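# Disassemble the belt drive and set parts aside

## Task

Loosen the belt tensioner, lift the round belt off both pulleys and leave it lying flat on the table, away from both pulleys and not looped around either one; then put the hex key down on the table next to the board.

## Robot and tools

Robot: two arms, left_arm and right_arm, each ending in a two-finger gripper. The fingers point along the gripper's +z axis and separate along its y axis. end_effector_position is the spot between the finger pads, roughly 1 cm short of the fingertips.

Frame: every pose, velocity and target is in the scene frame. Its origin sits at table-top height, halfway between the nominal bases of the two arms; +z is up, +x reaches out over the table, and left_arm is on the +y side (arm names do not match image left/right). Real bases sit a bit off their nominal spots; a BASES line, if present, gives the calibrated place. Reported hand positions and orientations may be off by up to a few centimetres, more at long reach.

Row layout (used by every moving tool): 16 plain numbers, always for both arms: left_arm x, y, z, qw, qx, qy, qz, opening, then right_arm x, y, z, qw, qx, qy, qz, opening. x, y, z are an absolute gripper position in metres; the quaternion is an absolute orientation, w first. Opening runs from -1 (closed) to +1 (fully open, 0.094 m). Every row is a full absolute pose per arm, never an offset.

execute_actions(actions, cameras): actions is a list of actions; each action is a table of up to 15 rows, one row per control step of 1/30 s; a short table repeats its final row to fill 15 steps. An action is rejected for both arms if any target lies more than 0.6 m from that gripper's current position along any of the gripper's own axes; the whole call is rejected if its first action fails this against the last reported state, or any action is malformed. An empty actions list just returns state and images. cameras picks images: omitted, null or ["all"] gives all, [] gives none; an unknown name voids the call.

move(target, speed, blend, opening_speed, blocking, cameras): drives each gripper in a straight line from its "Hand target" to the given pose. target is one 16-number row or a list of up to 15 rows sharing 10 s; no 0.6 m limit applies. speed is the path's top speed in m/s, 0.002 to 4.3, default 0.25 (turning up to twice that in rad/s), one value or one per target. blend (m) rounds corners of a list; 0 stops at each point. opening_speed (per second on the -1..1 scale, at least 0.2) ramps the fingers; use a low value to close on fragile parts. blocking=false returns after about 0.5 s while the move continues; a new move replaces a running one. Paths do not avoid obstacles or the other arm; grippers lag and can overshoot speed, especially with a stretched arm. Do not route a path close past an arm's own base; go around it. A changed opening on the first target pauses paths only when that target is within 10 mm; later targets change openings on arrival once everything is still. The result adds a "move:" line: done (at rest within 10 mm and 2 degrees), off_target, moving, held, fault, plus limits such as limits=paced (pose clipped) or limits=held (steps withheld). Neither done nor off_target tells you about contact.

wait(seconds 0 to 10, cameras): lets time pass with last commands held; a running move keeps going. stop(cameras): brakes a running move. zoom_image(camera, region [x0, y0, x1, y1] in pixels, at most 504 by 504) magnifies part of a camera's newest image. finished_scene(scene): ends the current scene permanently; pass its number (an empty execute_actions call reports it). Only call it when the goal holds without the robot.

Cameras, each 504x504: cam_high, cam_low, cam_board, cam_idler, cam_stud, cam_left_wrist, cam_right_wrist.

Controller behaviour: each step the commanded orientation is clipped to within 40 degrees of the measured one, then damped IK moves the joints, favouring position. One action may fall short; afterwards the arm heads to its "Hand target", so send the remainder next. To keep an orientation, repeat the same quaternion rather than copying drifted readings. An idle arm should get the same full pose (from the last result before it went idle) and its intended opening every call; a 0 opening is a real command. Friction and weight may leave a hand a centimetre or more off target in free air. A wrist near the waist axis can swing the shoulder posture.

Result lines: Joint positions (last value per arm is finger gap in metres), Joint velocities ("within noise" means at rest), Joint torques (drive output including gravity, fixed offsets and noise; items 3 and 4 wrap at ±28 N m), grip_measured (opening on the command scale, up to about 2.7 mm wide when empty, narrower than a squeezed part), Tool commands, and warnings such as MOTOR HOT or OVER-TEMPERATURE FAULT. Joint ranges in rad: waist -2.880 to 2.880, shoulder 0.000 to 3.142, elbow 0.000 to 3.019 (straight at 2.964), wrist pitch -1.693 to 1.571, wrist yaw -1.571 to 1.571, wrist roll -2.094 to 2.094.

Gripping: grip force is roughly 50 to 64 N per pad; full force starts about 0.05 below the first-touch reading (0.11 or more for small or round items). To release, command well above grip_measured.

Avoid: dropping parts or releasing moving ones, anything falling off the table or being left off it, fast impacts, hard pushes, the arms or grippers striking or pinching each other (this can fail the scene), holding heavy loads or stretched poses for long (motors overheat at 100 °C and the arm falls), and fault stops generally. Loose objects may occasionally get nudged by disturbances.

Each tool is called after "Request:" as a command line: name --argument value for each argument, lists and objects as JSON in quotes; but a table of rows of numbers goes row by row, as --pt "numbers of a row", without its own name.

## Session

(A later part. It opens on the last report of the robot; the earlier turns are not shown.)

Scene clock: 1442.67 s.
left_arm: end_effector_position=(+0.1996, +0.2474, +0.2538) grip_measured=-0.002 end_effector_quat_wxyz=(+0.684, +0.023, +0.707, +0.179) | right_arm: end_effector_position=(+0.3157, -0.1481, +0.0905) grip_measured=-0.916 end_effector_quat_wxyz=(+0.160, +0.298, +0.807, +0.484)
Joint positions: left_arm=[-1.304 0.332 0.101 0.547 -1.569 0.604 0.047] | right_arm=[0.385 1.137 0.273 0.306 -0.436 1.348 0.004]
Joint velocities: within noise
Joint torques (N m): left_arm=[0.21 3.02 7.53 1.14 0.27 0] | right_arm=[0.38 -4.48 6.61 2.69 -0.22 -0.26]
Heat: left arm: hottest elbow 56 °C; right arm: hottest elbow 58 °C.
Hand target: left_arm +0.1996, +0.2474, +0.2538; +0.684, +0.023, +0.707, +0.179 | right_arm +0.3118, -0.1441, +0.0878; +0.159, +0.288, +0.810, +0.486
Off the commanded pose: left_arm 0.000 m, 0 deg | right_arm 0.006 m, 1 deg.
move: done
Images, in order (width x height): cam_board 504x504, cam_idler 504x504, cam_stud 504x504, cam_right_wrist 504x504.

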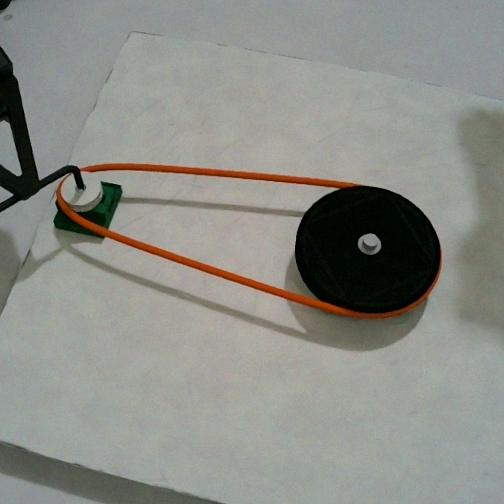

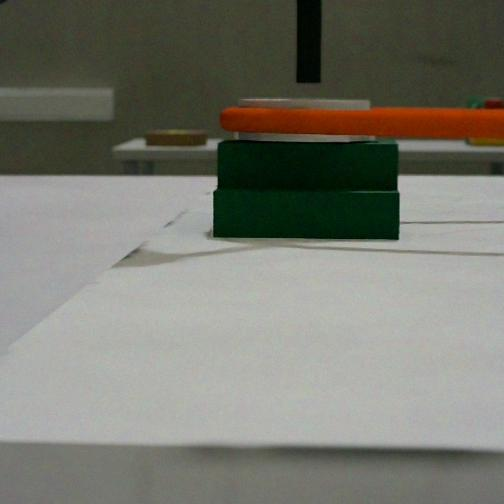

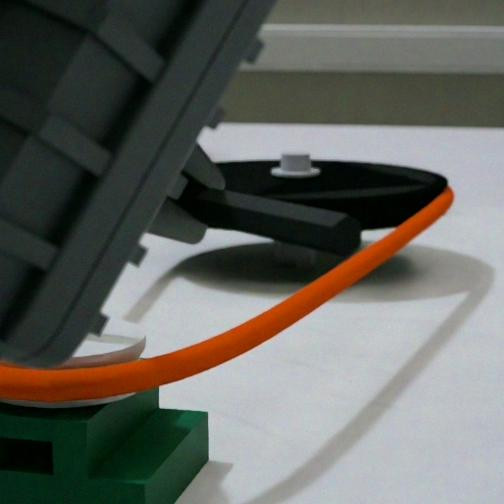

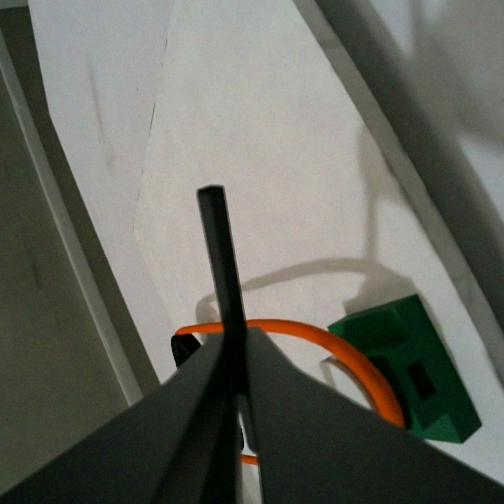

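Request:
move --pt "0.1996 0.2474 0.2538 0.684 0.023 0.707 0.179 0.0 0.3330 -0.1503 0.140 0.1216 0.3454 0.8205 0.4422 -1.0" --speed 0.08 --cameras '[]'

Request:
move --pt "0.1996 0.2474 0.2538 0.684 0.023 0.707 0.179 0.0 0.3103 -0.1451 0.0858 0.1594 0.2876 0.8096 0.4864 -1.0" --speed 0.08 --cameras '["cam_right_wrist", "cam_board", "cam_idler"]'

Request:
zoom_image --camera "cam_board" --region '[60, 165, 100, 205]'

Request:
zoom_image --camera "cam_idler" --region '[230, 0, 390, 160]'

Scene clock: 1456.83 s.
left_arm: end_effector_position=(+0.1996, +0.2474, +0.2538) grip_measured=-0.002 end_effector_quat_wxyz=(+0.684, +0.023, +0.707, +0.179) | right_arm: end_effector_position=(+0.3127, -0.1532, +0.1136) grip_measured=-0.916 end_effector_quat_wxyz=(+0.105, +0.344, +0.830, +0.427)
Joint positions: left_arm=[-1.304 0.332 0.101 0.547 -1.569 0.604 0.047] | right_arm=[0.382 1.01 0.4 -0.126 -0.421 1.368 0.004]
Joint velocities: within noise
Joint torques (N m): left_arm=[0.15 2.84 7.51 1.17 0.27 0.01] | right_arm=[-1.85 -5.71 13.01 1.31 -0.11 -0.06]
Heat: left arm: hottest elbow 56 °C; right arm: hottest elbow 56 °C.
Hand target: left_arm +0.1996, +0.2474, +0.2538; +0.684, +0.023, +0.707, +0.179 | right_arm +0.3317, -0.1510, +0.1403; +0.122, +0.345, +0.819, +0.442
Off the commanded pose: left_arm 0.000 m, 0 deg | right_arm 0.033 m, 3 deg.
move: off_target (right_arm)
No camera images: "cameras" was empty.

Scene clock: 1458.60 s.
left_arm: end_effector_position=(+0.1996, +0.2474, +0.2538) grip_measured=-0.002 end_effector_quat_wxyz=(+0.684, +0.023, +0.707, +0.179) | right_arm: end_effector_position=(+0.3140, -0.1489, +0.0887) grip_measured=-0.916 end_effector_quat_wxyz=(+0.159, +0.298, +0.807, +0.484)
Joint positions: left_arm=[-1.304 0.332 0.101 0.547 -1.569 0.604 0.047] | right_arm=[0.384 1.138 0.266 0.313 -0.437 1.347 0.004]
Joint velocities: within noise
Joint torques (N m): left_arm=[0.21 3.02 7.5 1.13 0.27 0] | right_arm=[0.21 -4.37 6.54 2.81 -0.22 -0.23]
Heat: left arm: hottest elbow 56 °C; right arm: hottest elbow 56 °C.
Hand target: left_arm +0.1996, +0.2474, +0.2538; +0.684, +0.023, +0.707, +0.179 | right_arm +0.3102, -0.1451, +0.0860; +0.159, +0.287, +0.810, +0.486
Off the commanded pose: left_arm 0.000 m, 0 deg | right_arm 0.006 m, 1 deg.
move: done
Images, in order (width x height): cam_board 504x504, cam_idler 504x504, cam_right_wrist 504x504.

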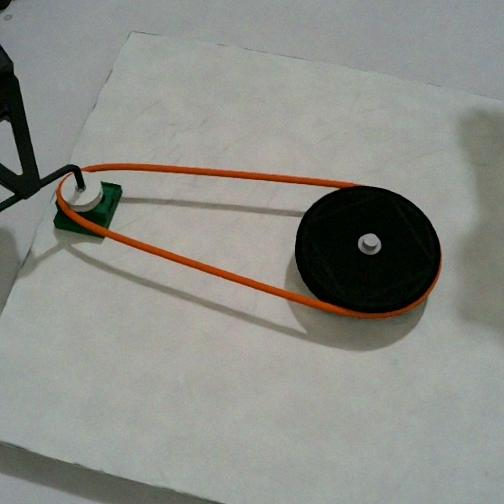

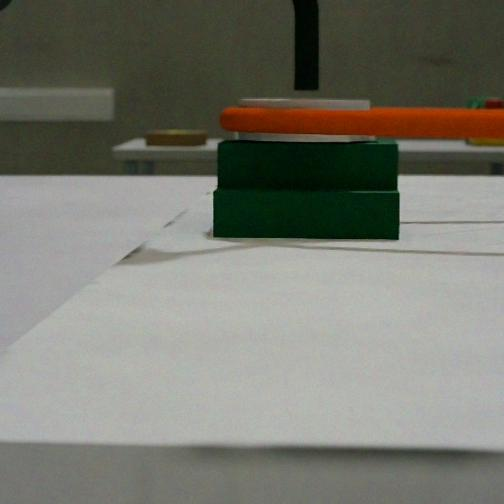

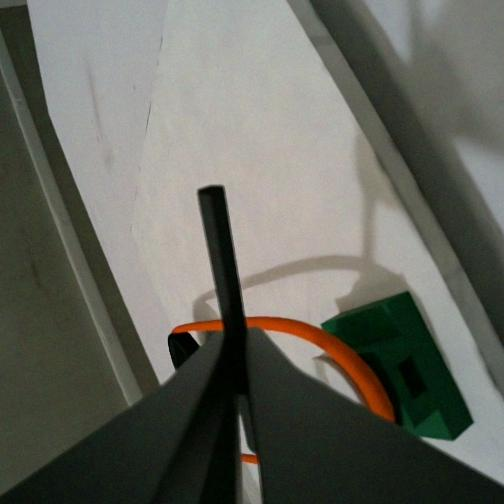

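Scaled by 12.600.

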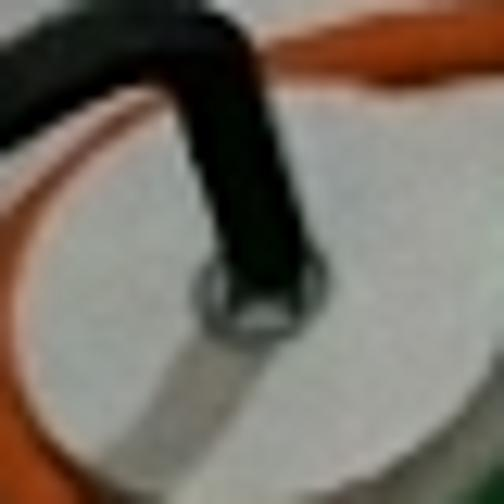

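Scaled by 3.150.

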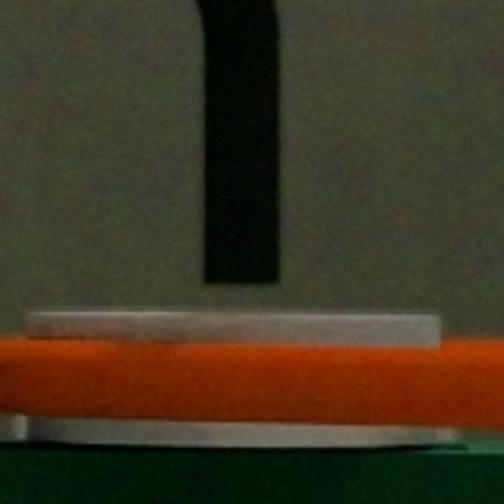

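Request:
move --pt "0.1996 0.2474 0.2538 0.684 0.023 0.707 0.179 0.0 0.3322 -0.1508 0.140 0.1216 0.3454 0.8205 0.4422 -1.0" --speed 0.08 --cameras '[]'

Request:
move --pt "0.1996 0.2474 0.2538 0.684 0.023 0.707 0.179 0.0 0.3095 -0.1456 0.0858 0.1594 0.2876 0.8096 0.4864 -1.0" --pt "0.1996 0.2474 0.2538 0.684 0.023 0.707 0.179 0.0 0.3095 -0.1456 0.0835 0.1594 0.2876 0.8096 0.4864 -1.0" --speed '[0.08, 0.02]' --cameras '["cam_right_wrist", "cam_board", "cam_idler"]'

Request:
zoom_image --camera "cam_board" --region '[60, 165, 100, 205]'

Request:
zoom_image --camera "cam_idler" --region '[230, 0, 390, 160]'

Scene clock: 1469.73 s.
left_arm: end_effector_position=(+0.1996, +0.2474, +0.2538) grip_measured=-0.002 end_effector_quat_wxyz=(+0.684, +0.023, +0.707, +0.179) | right_arm: end_effector_position=(+0.3119, -0.1536, +0.1137) grip_measured=-0.916 end_effector_quat_wxyz=(+0.105, +0.343, +0.830, +0.428)
Joint positions: left_arm=[-1.304 0.332 0.101 0.547 -1.569 0.604 0.047] | right_arm=[0.381 1.006 0.398 -0.127 -0.422 1.367 0.004]
Joint velocities: within noise
Joint torques (N m): left_arm=[0.21 2.9 7.51 1.17 0.27 0.01] | right_arm=[-1.85 -5.77 13.04 1.25 -0.11 -0.05]
Heat: left arm: hottest elbow 56 °C; right arm: hottest elbow 55 °C.
Hand target: left_arm +0.1996, +0.2474, +0.2538; +0.684, +0.023, +0.707, +0.179 | right_arm +0.3309, -0.1515, +0.1403; +0.122, +0.345, +0.819, +0.442
Off the commanded pose: left_arm 0.000 m, 0 deg | right_arm 0.033 m, 3 deg.
move: off_target (right_arm)
No camera images: "cameras" was empty.

Scene clock: 1471.53 s.
left_arm: end_effector_position=(+0.1996, +0.2474, +0.2538) grip_measured=-0.002 end_effector_quat_wxyz=(+0.684, +0.023, +0.707, +0.179) | right_arm: end_effector_position=(+0.3133, -0.1493, +0.0864) grip_measured=-0.916 end_effector_quat_wxyz=(+0.159, +0.298, +0.807, +0.484)
Joint positions: left_arm=[-1.304 0.332 0.101 0.547 -1.569 0.604 0.047] | right_arm=[0.384 1.146 0.262 0.325 -0.438 1.347 0.004]
Joint velocities: within noise
Joint torques (N m): left_arm=[0.15 2.96 7.51 1.13 0.28 0.01] | right_arm=[0.32 -4.31 6.43 2.71 -0.2 -0.24]
Heat: left arm: hottest elbow 56 °C; right arm: hottest elbow 55 °C.
Hand target: left_arm +0.1996, +0.2474, +0.2538; +0.684, +0.023, +0.707, +0.179 | right_arm +0.3094, -0.1457, +0.0836; +0.159, +0.288, +0.810, +0.486
Off the commanded pose: left_arm 0.000 m, 0 deg | right_arm 0.006 m, 1 deg.
move: done
Images, in order (width x height): cam_board 504x504, cam_idler 504x504, cam_right_wrist 504x504.

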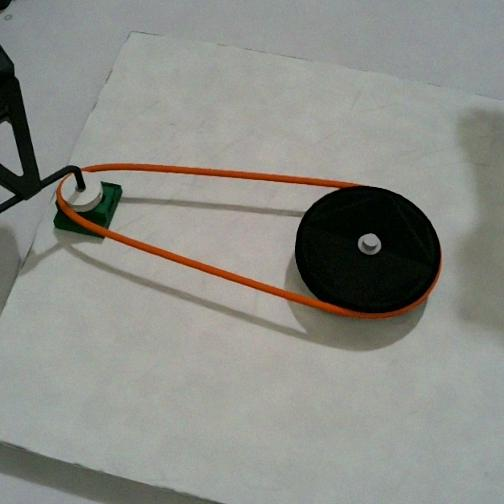

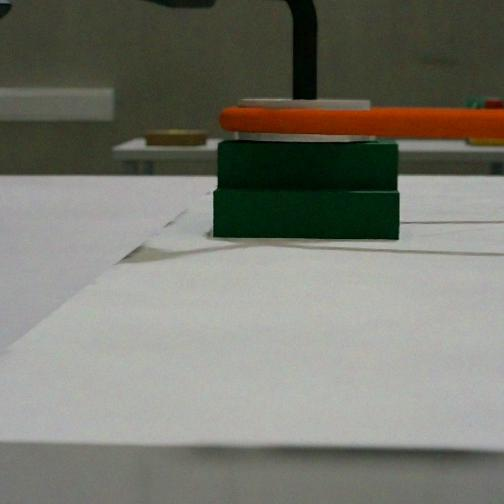

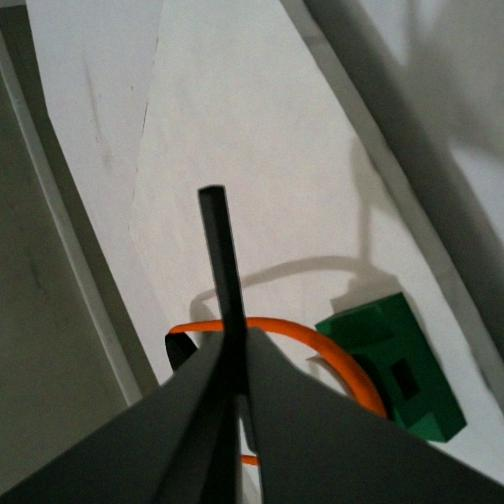

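Scaled by 12.600.

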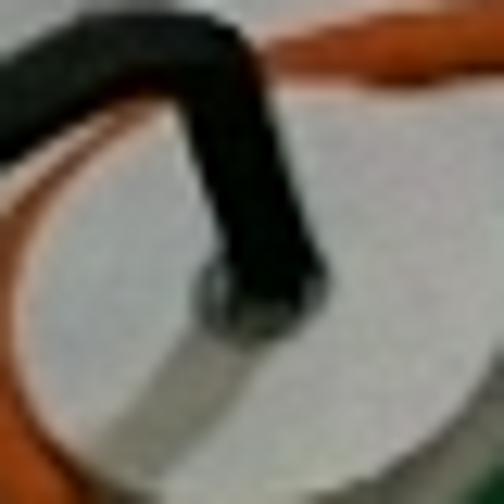

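Scaled by 3.150.

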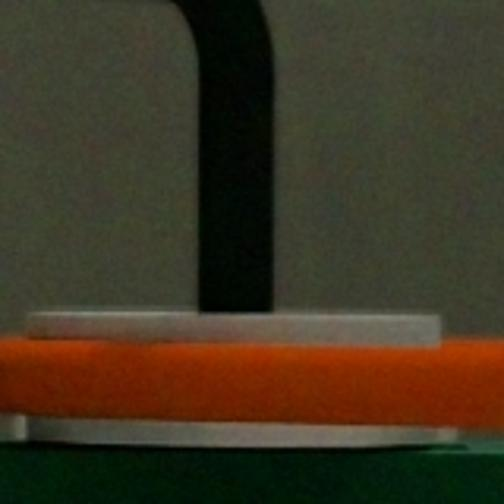

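Request:
move --pt "0.1996 0.2474 0.2538 0.684 0.023 0.707 0.179 0.0 0.3322 -0.1511 0.140 0.1216 0.3454 0.8205 0.4422 -1.0" --speed 0.08 --cameras '[]'

Request:
move --pt "0.1996 0.2474 0.2538 0.684 0.023 0.707 0.179 0.0 0.3096 -0.1459 0.0855 0.1594 0.2876 0.8096 0.4864 -1.0" --pt "0.1996 0.2474 0.2538 0.684 0.023 0.707 0.179 0.0 0.3096 -0.1459 0.0815 0.1594 0.2876 0.8096 0.4864 -1.0" --speed '[0.08, 0.015]' --cameras '["cam_right_wrist", "cam_board", "cam_idler"]'

Request:
zoom_image --camera "cam_board" --region '[60, 165, 100, 205]'

Request:
zoom_image --camera "cam_idler" --region '[230, 0, 390, 160]'

Scene clock: 1481.70 s.
left_arm: end_effector_position=(+0.1996, +0.2474, +0.2538) grip_measured=-0.002 end_effector_quat_wxyz=(+0.684, +0.023, +0.707, +0.179) | right_arm: end_effector_position=(+0.3118, -0.1538, +0.1139) grip_measured=-0.916 end_effector_quat_wxyz=(+0.105, +0.343, +0.830, +0.428)
Joint positions: left_arm=[-1.304 0.332 0.101 0.547 -1.569 0.604 0.047] | right_arm=[0.381 1.006 0.398 -0.128 -0.423 1.366 0.004]
Joint velocities: within noise
Joint torques (N m): left_arm=[0.15 2.9 7.5 1.14 0.27 0.01] | right_arm=[-1.85 -5.54 13.07 1.25 -0.11 -0.07]
Heat: left arm: hottest elbow 56 °C; right arm: hottest elbow 54 °C.
Hand target: left_arm +0.1996, +0.2474, +0.2538; +0.684, +0.023, +0.707, +0.179 | right_arm +0.3309, -0.1517, +0.1403; +0.122, +0.345, +0.819, +0.442
Off the commanded pose: left_arm 0.000 m, 0 deg | right_arm 0.033 m, 3 deg.
move: off_target (right_arm)
No camera images: "cameras" was empty.

Scene clock: 1483.57 s.
left_arm: end_effector_position=(+0.1996, +0.2474, +0.2538) grip_measured=-0.002 end_effector_quat_wxyz=(+0.684, +0.023, +0.707, +0.179) | right_arm: end_effector_position=(+0.3140, -0.1494, +0.0854) grip_measured=-0.916 end_effector_quat_wxyz=(+0.160, +0.297, +0.807, +0.485)
Joint positions: left_arm=[-1.304 0.332 0.101 0.547 -1.569 0.604 0.047] | right_arm=[0.382 1.154 0.26 0.338 -0.44 1.346 0.004]
Joint velocities: within noise
Joint torques (N m): left_arm=[0.15 2.96 7.49 1.13 0.27 0] | right_arm=[0.21 -4.6 6.31 2.69 -0.18 -0.24]
Heat: left arm: hottest elbow 56 °C; right arm: hottest elbow 55 °C.
Hand target: left_arm +0.1996, +0.2474, +0.2538; +0.684, +0.023, +0.707, +0.179 | right_arm +0.3096, -0.1460, +0.0817; +0.159, +0.288, +0.810, +0.486
Off the commanded pose: left_arm 0.000 m, 0 deg | right_arm 0.007 m, 1 deg.
move: done
Images, in order (width x height): cam_board 504x504, cam_idler 504x504, cam_right_wrist 504x504.

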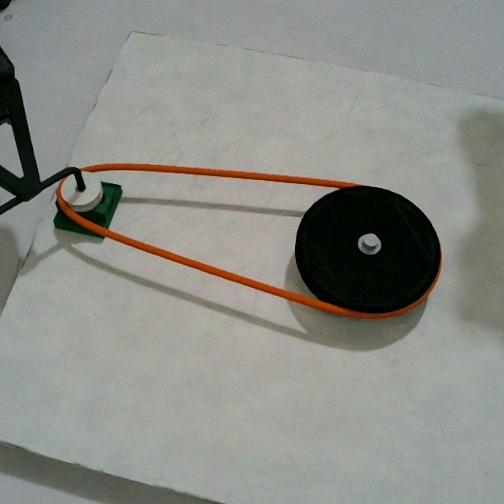

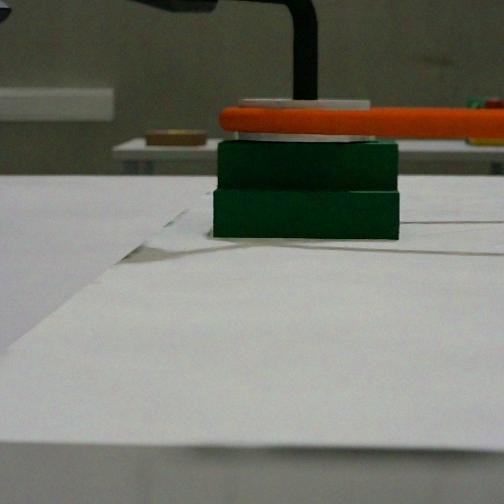

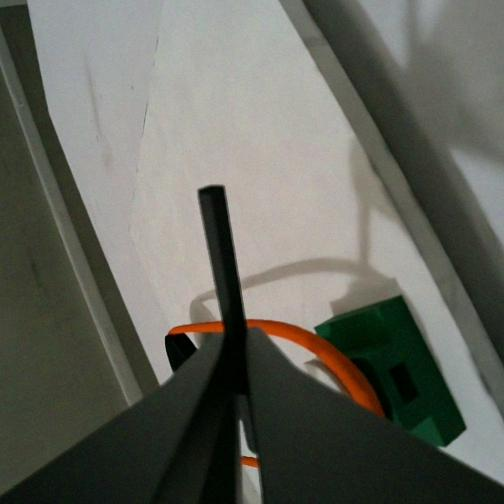

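Scaled by 12.600.

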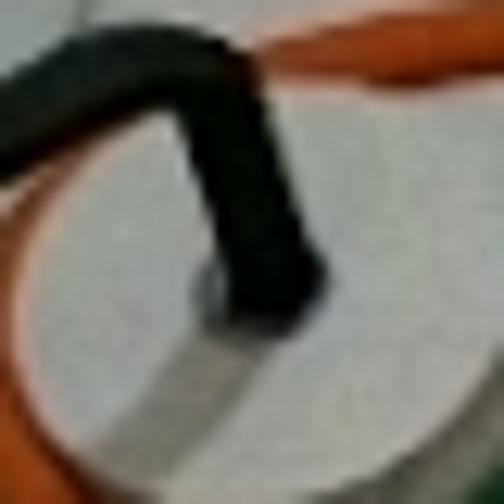

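Scaled by 3.150.

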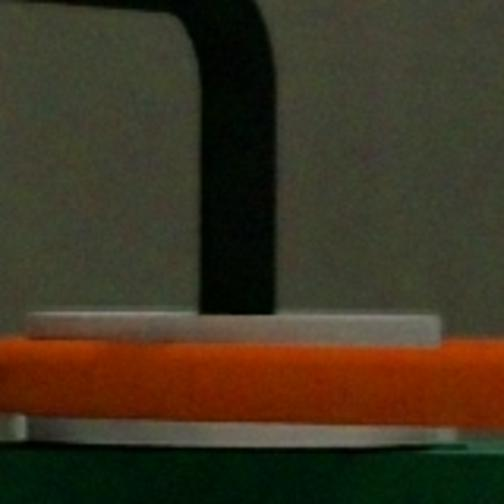

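Request:
move --pt "0.1996 0.2474 0.2538 0.684 0.023 0.707 0.179 0.0 0.3330 -0.1513 0.140 0.1216 0.3454 0.8205 0.4422 -1.0" --speed 0.08 --cameras '[]'

Request:
move --pt "0.1996 0.2474 0.2538 0.684 0.023 0.707 0.179 0.0 0.3104 -0.1461 0.0855 0.1594 0.2876 0.8096 0.4864 -1.0" --pt "0.1996 0.2474 0.2538 0.684 0.023 0.707 0.179 0.0 0.3104 -0.1461 0.0815 0.1594 0.2876 0.8096 0.4864 -1.0" --speed '[0.08, 0.015]' --cameras '["cam_right_wrist", "cam_board", "cam_idler"]'

Request:
zoom_image --camera "cam_board" --region '[60, 165, 100, 205]'

Request:
zoom_image --camera "cam_idler" --region '[230, 0, 390, 160]'

Scene clock: 1497.67 s.
left_arm: end_effector_position=(+0.1996, +0.2474, +0.2538) grip_measured=-0.002 end_effector_quat_wxyz=(+0.684, +0.023, +0.707, +0.179) | right_arm: end_effector_position=(+0.3126, -0.1539, +0.1140) grip_measured=-0.916 end_effector_quat_wxyz=(+0.105, +0.343, +0.829, +0.428)
Joint positions: left_arm=[-1.304 0.332 0.101 0.547 -1.569 0.604 0.047] | right_arm=[0.379 1.008 0.4 -0.128 -0.424 1.365 0.004]
Joint velocities: within noise
Joint torques (N m): left_arm=[0.21 2.96 7.51 1.14 0.27 0.01] | right_arm=[-1.9 -5.66 13.05 1.2 -0.11 -0.09]
Heat: left arm: hottest elbow 56 °C; right arm: hottest elbow 54 °C.
Hand target: left_arm +0.1996, +0.2474, +0.2538; +0.684, +0.023, +0.707, +0.179 | right_arm +0.3316, -0.1519, +0.1403; +0.122, +0.345, +0.819, +0.442
Off the commanded pose: left_arm 0.000 m, 0 deg | right_arm 0.033 m, 3 deg.
move: off_target (right_arm)
No camera images: "cameras" was empty.

Scene clock: 1499.53 s.
left_arm: end_effector_position=(+0.1996, +0.2474, +0.2538) grip_measured=-0.002 end_effector_quat_wxyz=(+0.684, +0.023, +0.707, +0.179) | right_arm: end_effector_position=(+0.3139, -0.1494, +0.0860) grip_measured=-0.916 end_effector_quat_wxyz=(+0.160, +0.296, +0.806, +0.487)
Joint positions: left_arm=[-1.304 0.332 0.101 0.547 -1.569 0.604 0.047] | right_arm=[0.38 1.153 0.26 0.338 -0.444 1.346 0.004]
Joint velocities: within noise
Joint torques (N m): left_arm=[0.09 2.96 7.53 1.16 0.27 0.01] | right_arm=[0.32 -4.37 6.46 2.76 -0.1 -0.24]
Heat: left arm: hottest elbow 56 °C; right arm: hottest elbow 54 °C.
Hand target: left_arm +0.1996, +0.2474, +0.2538; +0.684, +0.023, +0.707, +0.179 | right_arm +0.3103, -0.1462, +0.0816; +0.159, +0.288, +0.810, +0.486
Off the commanded pose: left_arm 0.000 m, 0 deg | right_arm 0.007 m, 1 deg.
move: done
Images, in order (width x height): cam_board 504x504, cam_idler 504x504, cam_right_wrist 504x504.

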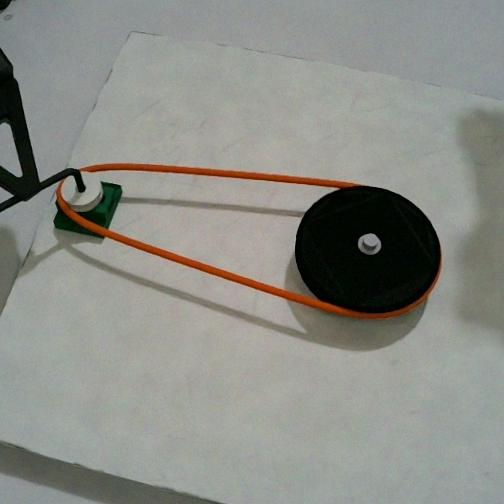

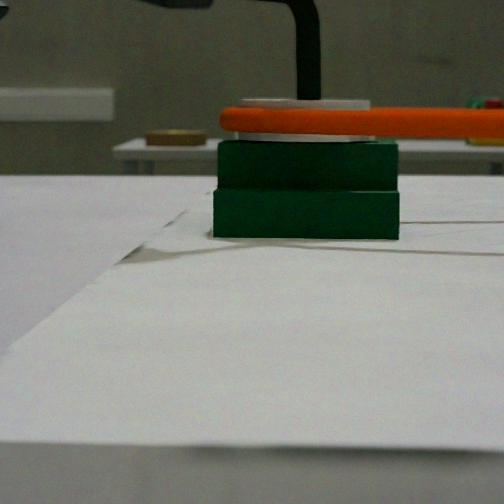

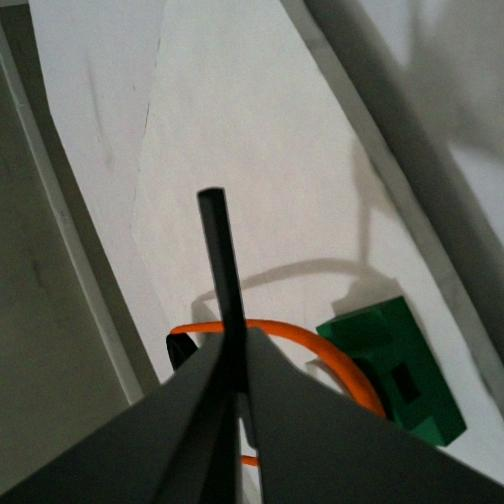

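Scaled by 12.600.

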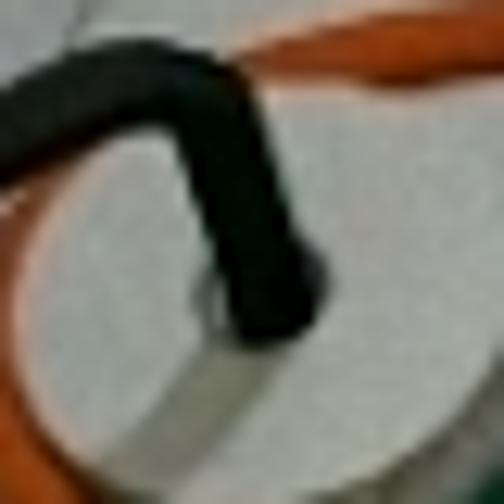

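Scaled by 3.150.

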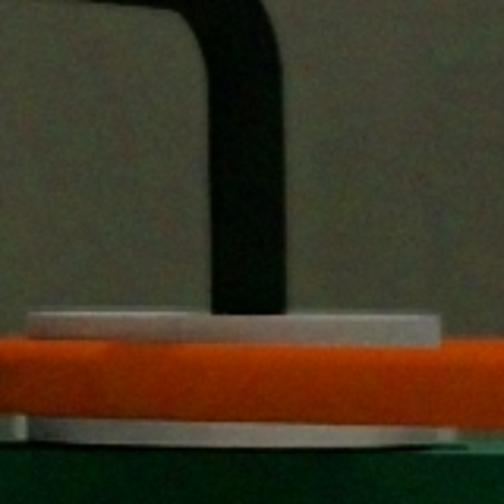

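Request:
move --pt "0.1996 0.2474 0.2538 0.684 0.023 0.707 0.179 0.0 0.3330 -0.1513 0.140 0.1216 0.3454 0.8205 0.4422 -1.0" --speed 0.08 --cameras '[]'

Request:
move --pt "0.1996 0.2474 0.2538 0.684 0.023 0.707 0.179 0.0 0.3104 -0.1461 0.0855 0.1594 0.2876 0.8096 0.4864 -1.0" --speed '[0.08]' --cameras '["cam_right_wrist", "cam_board", "cam_idler"]'

Request:
zoom_image --camera "cam_board" --region '[60, 165, 100, 205]'

Request:
zoom_image --camera "cam_idler" --region '[230, 0, 390, 160]'

Scene clock: 1513.03 s.
left_arm: end_effector_position=(+0.1996, +0.2474, +0.2538) grip_measured=-0.002 end_effector_quat_wxyz=(+0.684, +0.023, +0.707, +0.179) | right_arm: end_effector_position=(+0.3128, -0.1542, +0.1140) grip_measured=-0.916 end_effector_quat_wxyz=(+0.106, +0.344, +0.829, +0.428)
Joint positions: left_arm=[-1.304 0.332 0.101 0.547 -1.569 0.604 0.047] | right_arm=[0.378 1.008 0.4 -0.128 -0.424 1.365 0.004]
Joint velocities: within noise
Joint torques (N m): left_arm=[0.21 3.02 7.5 1.14 0.28 0.01] | right_arm=[-1.61 -5.6 13.07 1.26 -0.11 -0.07]
Heat: left arm: hottest elbow 56 °C; right arm: hottest elbow 54 °C.
Hand target: left_arm +0.1996, +0.2474, +0.2538; +0.684, +0.023, +0.707, +0.179 | right_arm +0.3317, -0.1519, +0.1403; +0.122, +0.345, +0.819, +0.442
Off the commanded pose: left_arm 0.000 m, 0 deg | right_arm 0.033 m, 3 deg.
move: off_target (right_arm)
No camera images: "cameras" was empty.

Scene clock: 1514.80 s.
left_arm: end_effector_position=(+0.1996, +0.2474, +0.2538) grip_measured=-0.002 end_effector_quat_wxyz=(+0.684, +0.023, +0.707, +0.179) | right_arm: end_effector_position=(+0.3129, -0.1503, +0.0868) grip_measured=-0.916 end_effector_quat_wxyz=(+0.158, +0.298, +0.808, +0.483)
Joint positions: left_arm=[-1.304 0.332 0.101 0.547 -1.569 0.604 0.047] | right_arm=[0.38 1.138 0.263 0.311 -0.442 1.345 0.004]
Joint velocities: within noise
Joint torques (N m): left_arm=[0.15 2.9 7.51 1.14 0.27 0] | right_arm=[0.21 -4.48 6.65 2.81 -0.17 -0.23]
Heat: left arm: hottest elbow 56 °C; right arm: hottest elbow 54 °C.
Hand target: left_arm +0.1996, +0.2474, +0.2538; +0.684, +0.023, +0.707, +0.179 | right_arm +0.3103, -0.1462, +0.0855; +0.159, +0.288, +0.810, +0.486
Off the commanded pose: left_arm 0.000 m, 0 deg | right_arm 0.005 m, 1 deg.
move: done
Images, in order (width x height): cam_board 504x504, cam_idler 504x504, cam_right_wrist 504x504.

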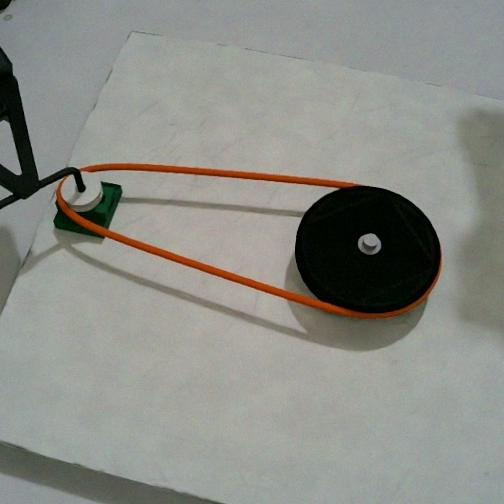

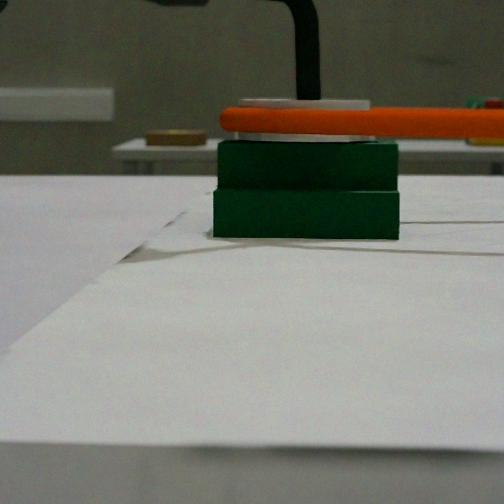

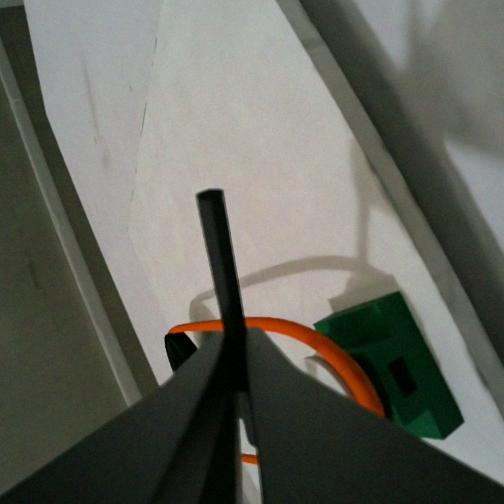

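Scaled by 12.600.

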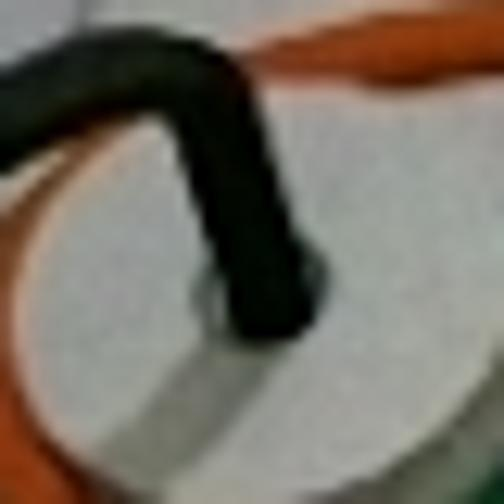

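Scaled by 3.150.

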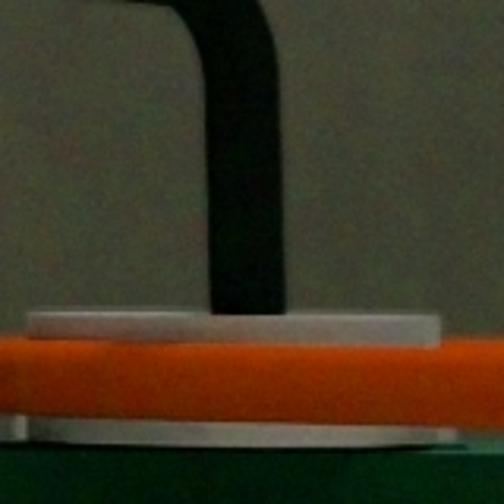

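Request:
move --pt "0.23 0.06 0.17 0.4156 0.572 0.572 -0.4156 0.0 0.3330 -0.1513 0.140 0.1216 0.3454 0.8205 0.4422 -1.0" --pt "0.285 -0.060 0.085 0.4156 0.572 0.572 -0.4156 0.0 0.3330 -0.1513 0.140 0.1216 0.3454 0.8205 0.4422 -1.0" --speed '[0.15, 0.08]' --cameras '["cam_left_wrist", "cam_right_wrist", "cam_idler", "cam_stud", "cam_high"]'

Scene clock: 1549.00 s.
left_arm: end_effector_position=(+0.2734, -0.0439, +0.0729) grip_measured=-0.002 end_effector_quat_wxyz=(+0.400, +0.571, +0.585, -0.414) | right_arm: end_effector_position=(+0.3122, -0.1544, +0.1123) grip_measured=-0.917 end_effector_quat_wxyz=(+0.104, +0.345, +0.830, +0.426)
Joint positions: left_arm=[-0.632 1.61 0.523 0.562 0.83 0.375 0.047] | right_arm=[0.378 1.011 0.399 -0.128 -0.424 1.365 0.004]
Joint velocities: within noise
Joint torques (N m): left_arm=[-0.85 -8.88 7.41 2.4 0.28 -0.09] | right_arm=[-1.67 -5.89 13.09 1.25 -0.11 -0.08]
Heat: left arm: hottest elbow 57 °C; right arm: hottest elbow 56 °C.
Hand target: left_arm +0.2842, -0.0591, +0.0855; +0.415, +0.572, +0.572, -0.416 | right_arm +0.3316, -0.1520, +0.1404; +0.122, +0.345, +0.819, +0.442
Off the commanded pose: left_arm 0.023 m, 2 deg | right_arm 0.035 m, 3 deg.
move: off_target (left_arm, right_arm)
Images, in order (width x height): cam_high 504x504, cam_idler 504x504, cam_stud 504x504, cam_left_wrist 504x504, cam_right_wrist 504x504.

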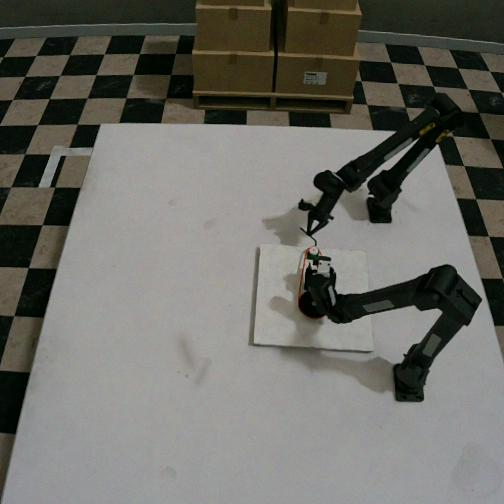

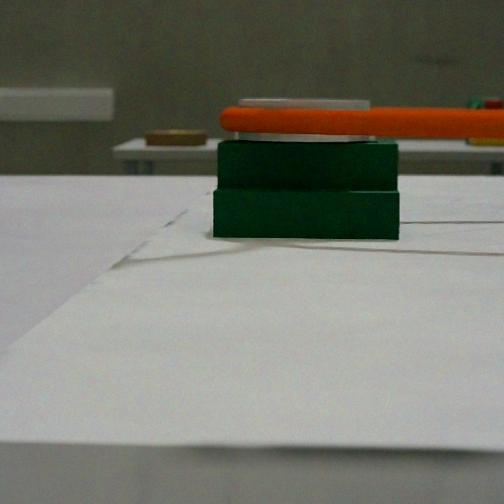

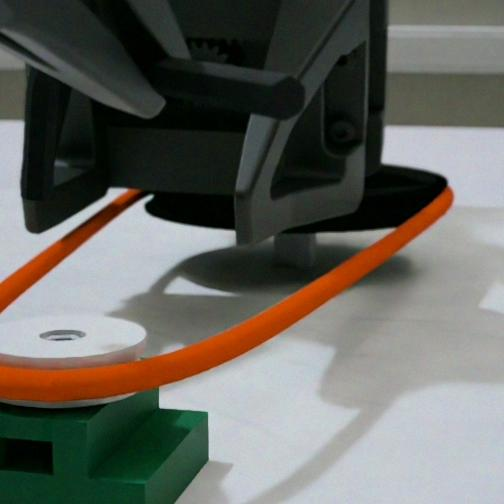

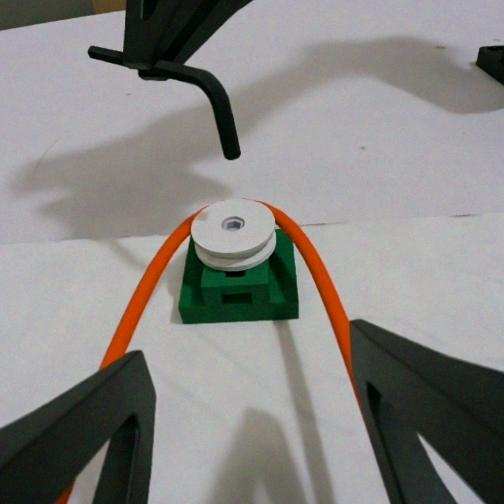

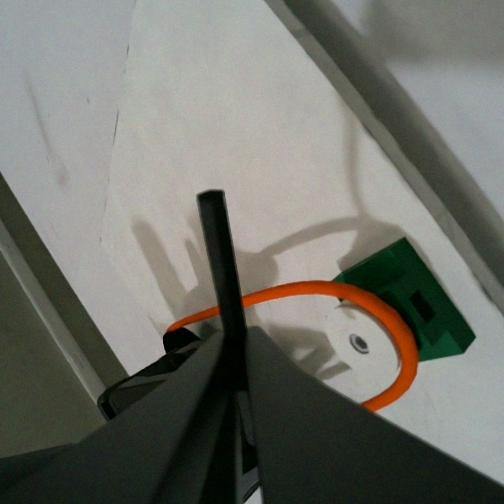

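Request:
zoom_image --camera "cam_left_wrist" --region '[184, 180, 284, 280]'

Request:
zoom_image --camera "cam_left_wrist" --region '[80, 30, 280, 230]'

Scaled by 5.040.

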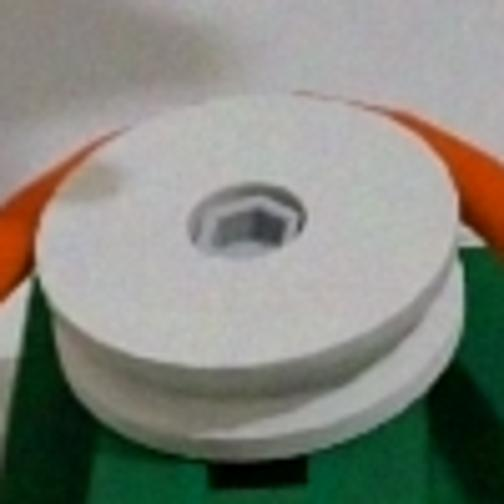

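Scaled by 2.520.

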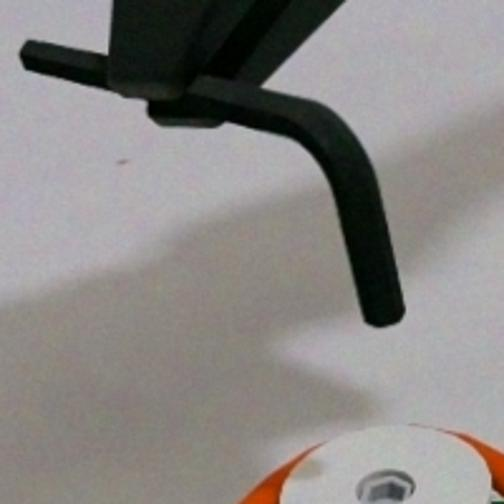

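Request:
zoom_image --camera "cam_left_wrist" --region '[214, 208, 254, 238]'

Scaled by 12.600.

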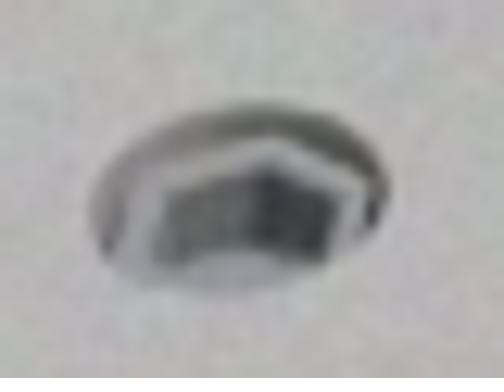

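Request:
move --pt "0.285 -0.060 0.085 0.4156 0.572 0.572 -0.4156 0.0 0.3094 -0.1461 0.0885 0.1651 0.2844 0.8194 0.4702 -1.0" --speed '[0.08]' --cameras '["cam_left_wrist", "cam_board", "cam_idler"]'

Request:
zoom_image --camera "cam_left_wrist" --region '[184, 130, 284, 230]'

Request:
zoom_image --camera "cam_idler" --region '[230, 0, 390, 160]'

Scene clock: 1573.57 s.
left_arm: end_effector_position=(+0.2733, -0.0440, +0.0730) grip_measured=-0.002 end_effector_quat_wxyz=(+0.400, +0.571, +0.586, -0.414) | right_arm: end_effector_position=(+0.3126, -0.1498, +0.0915) grip_measured=-0.917 end_effector_quat_wxyz=(+0.164, +0.294, +0.817, +0.469)
Joint positions: left_arm=[-0.632 1.61 0.523 0.562 0.83 0.373 0.047] | right_arm=[0.394 1.101 0.281 0.234 -0.412 1.32 0.004]
Joint velocities: within noise
Joint torques (N m): left_arm=[-0.73 -8.82 7.42 2.45 0.27 -0.09] | right_arm=[0.26 -4.25 6.91 2.7 -0.08 -0.26]
Heat: left arm: hottest elbow 55 °C; right arm: hottest elbow 66 °C.
Hand target: left_arm +0.2842, -0.0592, +0.0855; +0.416, +0.572, +0.572, -0.416 | right_arm +0.3093, -0.1463, +0.0885; +0.165, +0.284, +0.819, +0.470
Off the commanded pose: left_arm 0.023 m, 2 deg | right_arm 0.006 m, 1 deg.
move: off_target (left_arm)
Images, in order (width x height): cam_board 504x504, cam_idler 504x504, cam_left_wrist 504x504.

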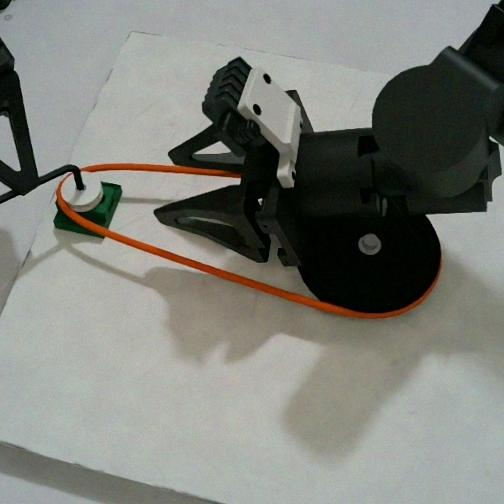

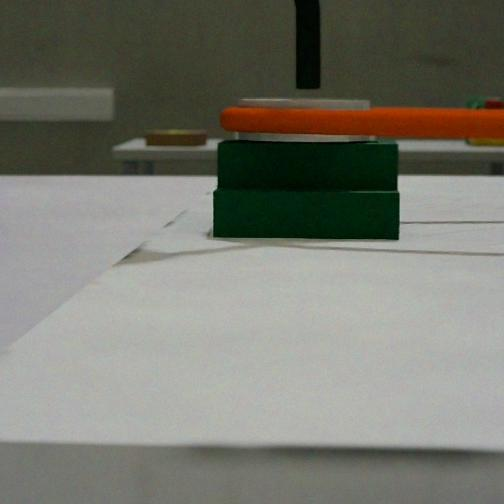

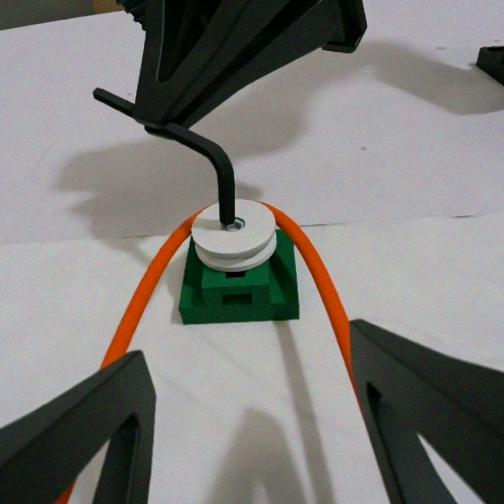

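Scaled by 5.040.

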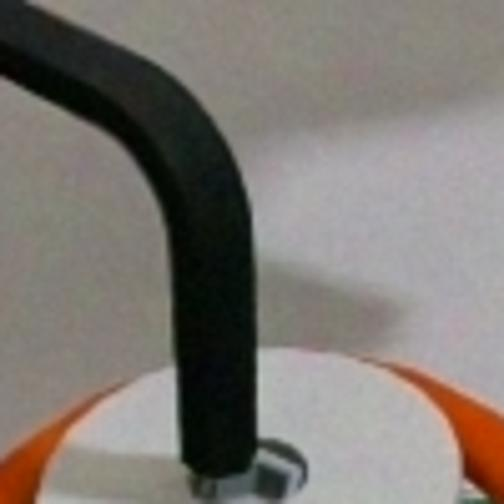

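Scaled by 3.150.

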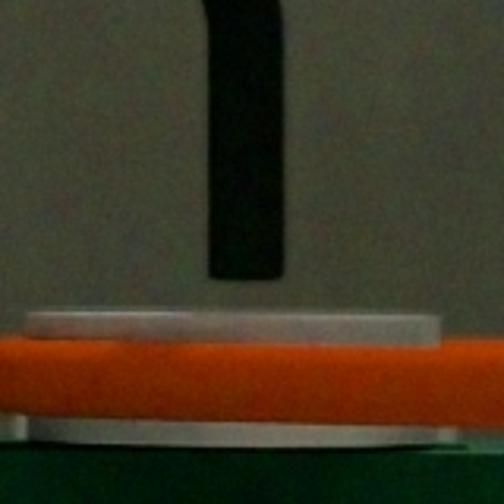

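Request:
move --pt "0.285 -0.060 0.085 0.4156 0.572 0.572 -0.4156 0.0 0.3315 -0.1520 0.138 0.1073 0.3536 0.8309 0.4193 -1.0" --pt "0.285 -0.060 0.085 0.4156 0.572 0.572 -0.4156 0.0 0.3088 -0.1467 0.0863 0.1450 0.2958 0.8232 0.4632 -1.0" --speed '[0.08, 0.08]' --cameras '["cam_left_wrist", "cam_idler"]'

Request:
zoom_image --camera "cam_left_wrist" --region '[184, 150, 284, 250]'

Request:
zoom_image --camera "cam_idler" --region '[230, 0, 390, 160]'

Scene clock: 1592.53 s.
left_arm: end_effector_position=(+0.2733, -0.0440, +0.0730) grip_measured=-0.002 end_effector_quat_wxyz=(+0.400, +0.571, +0.586, -0.414) | right_arm: end_effector_position=(+0.3123, -0.1505, +0.0895) grip_measured=-0.917 end_effector_quat_wxyz=(+0.145, +0.306, +0.820, +0.461)
Joint positions: left_arm=[-0.632 1.61 0.523 0.562 0.83 0.373 0.047] | right_arm=[0.386 1.1 0.299 0.176 -0.427 1.333 0.004]
Joint velocities: within noise
Joint torques (N m): left_arm=[-0.85 -8.88 7.41 2.45 0.27 -0.08] | right_arm=[0.44 -4.6 6.97 2.65 -0.22 -0.23]
Heat: left arm: hottest elbow 54 °C; right arm: hottest elbow 62 °C.
Hand target: left_arm +0.2842, -0.0591, +0.0856; +0.416, +0.572, +0.572, -0.416 | right_arm +0.3088, -0.1468, +0.0864; +0.145, +0.296, +0.823, +0.463
Off the commanded pose: left_arm 0.023 m, 2 deg | right_arm 0.006 m, 1 deg.
move: off_target (left_arm)
Images, in order (width x height): cam_idler 504x504, cam_left_wrist 504x504.

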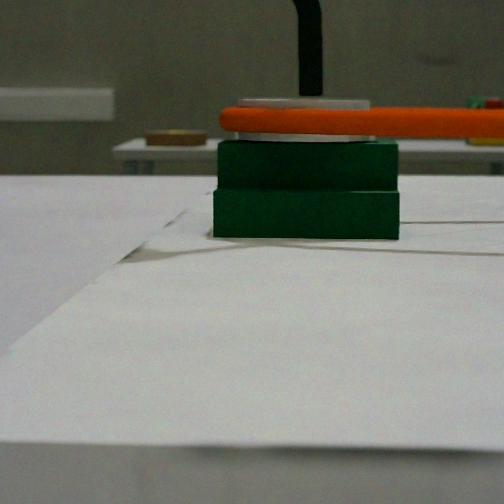

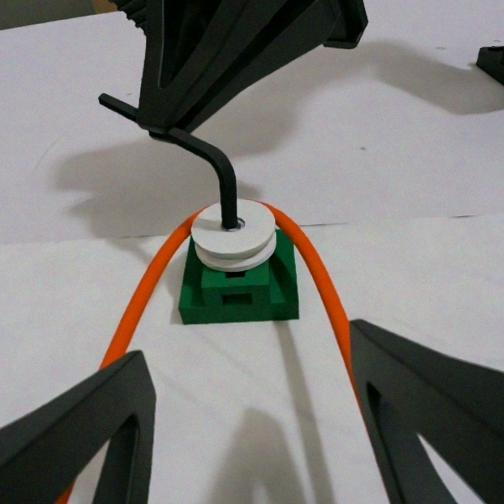

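Scaled by 5.040.

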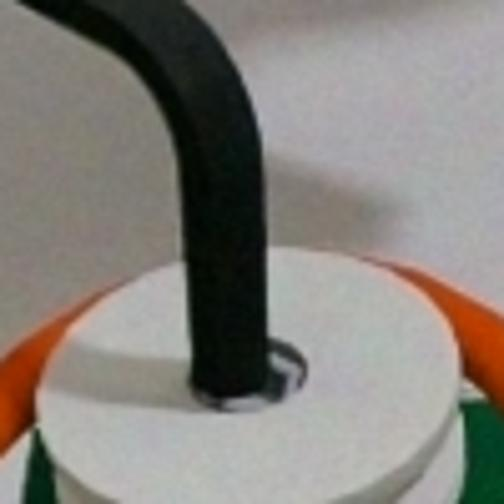

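Scaled by 3.150.

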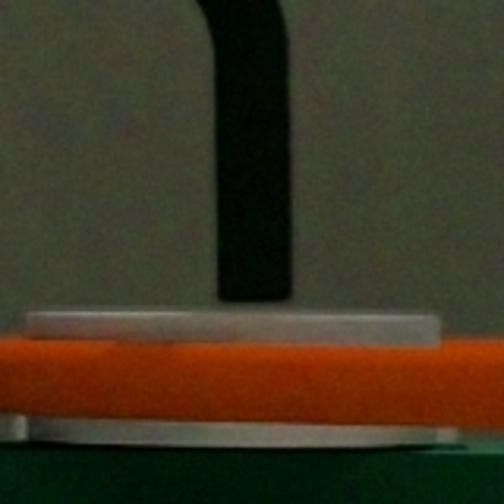

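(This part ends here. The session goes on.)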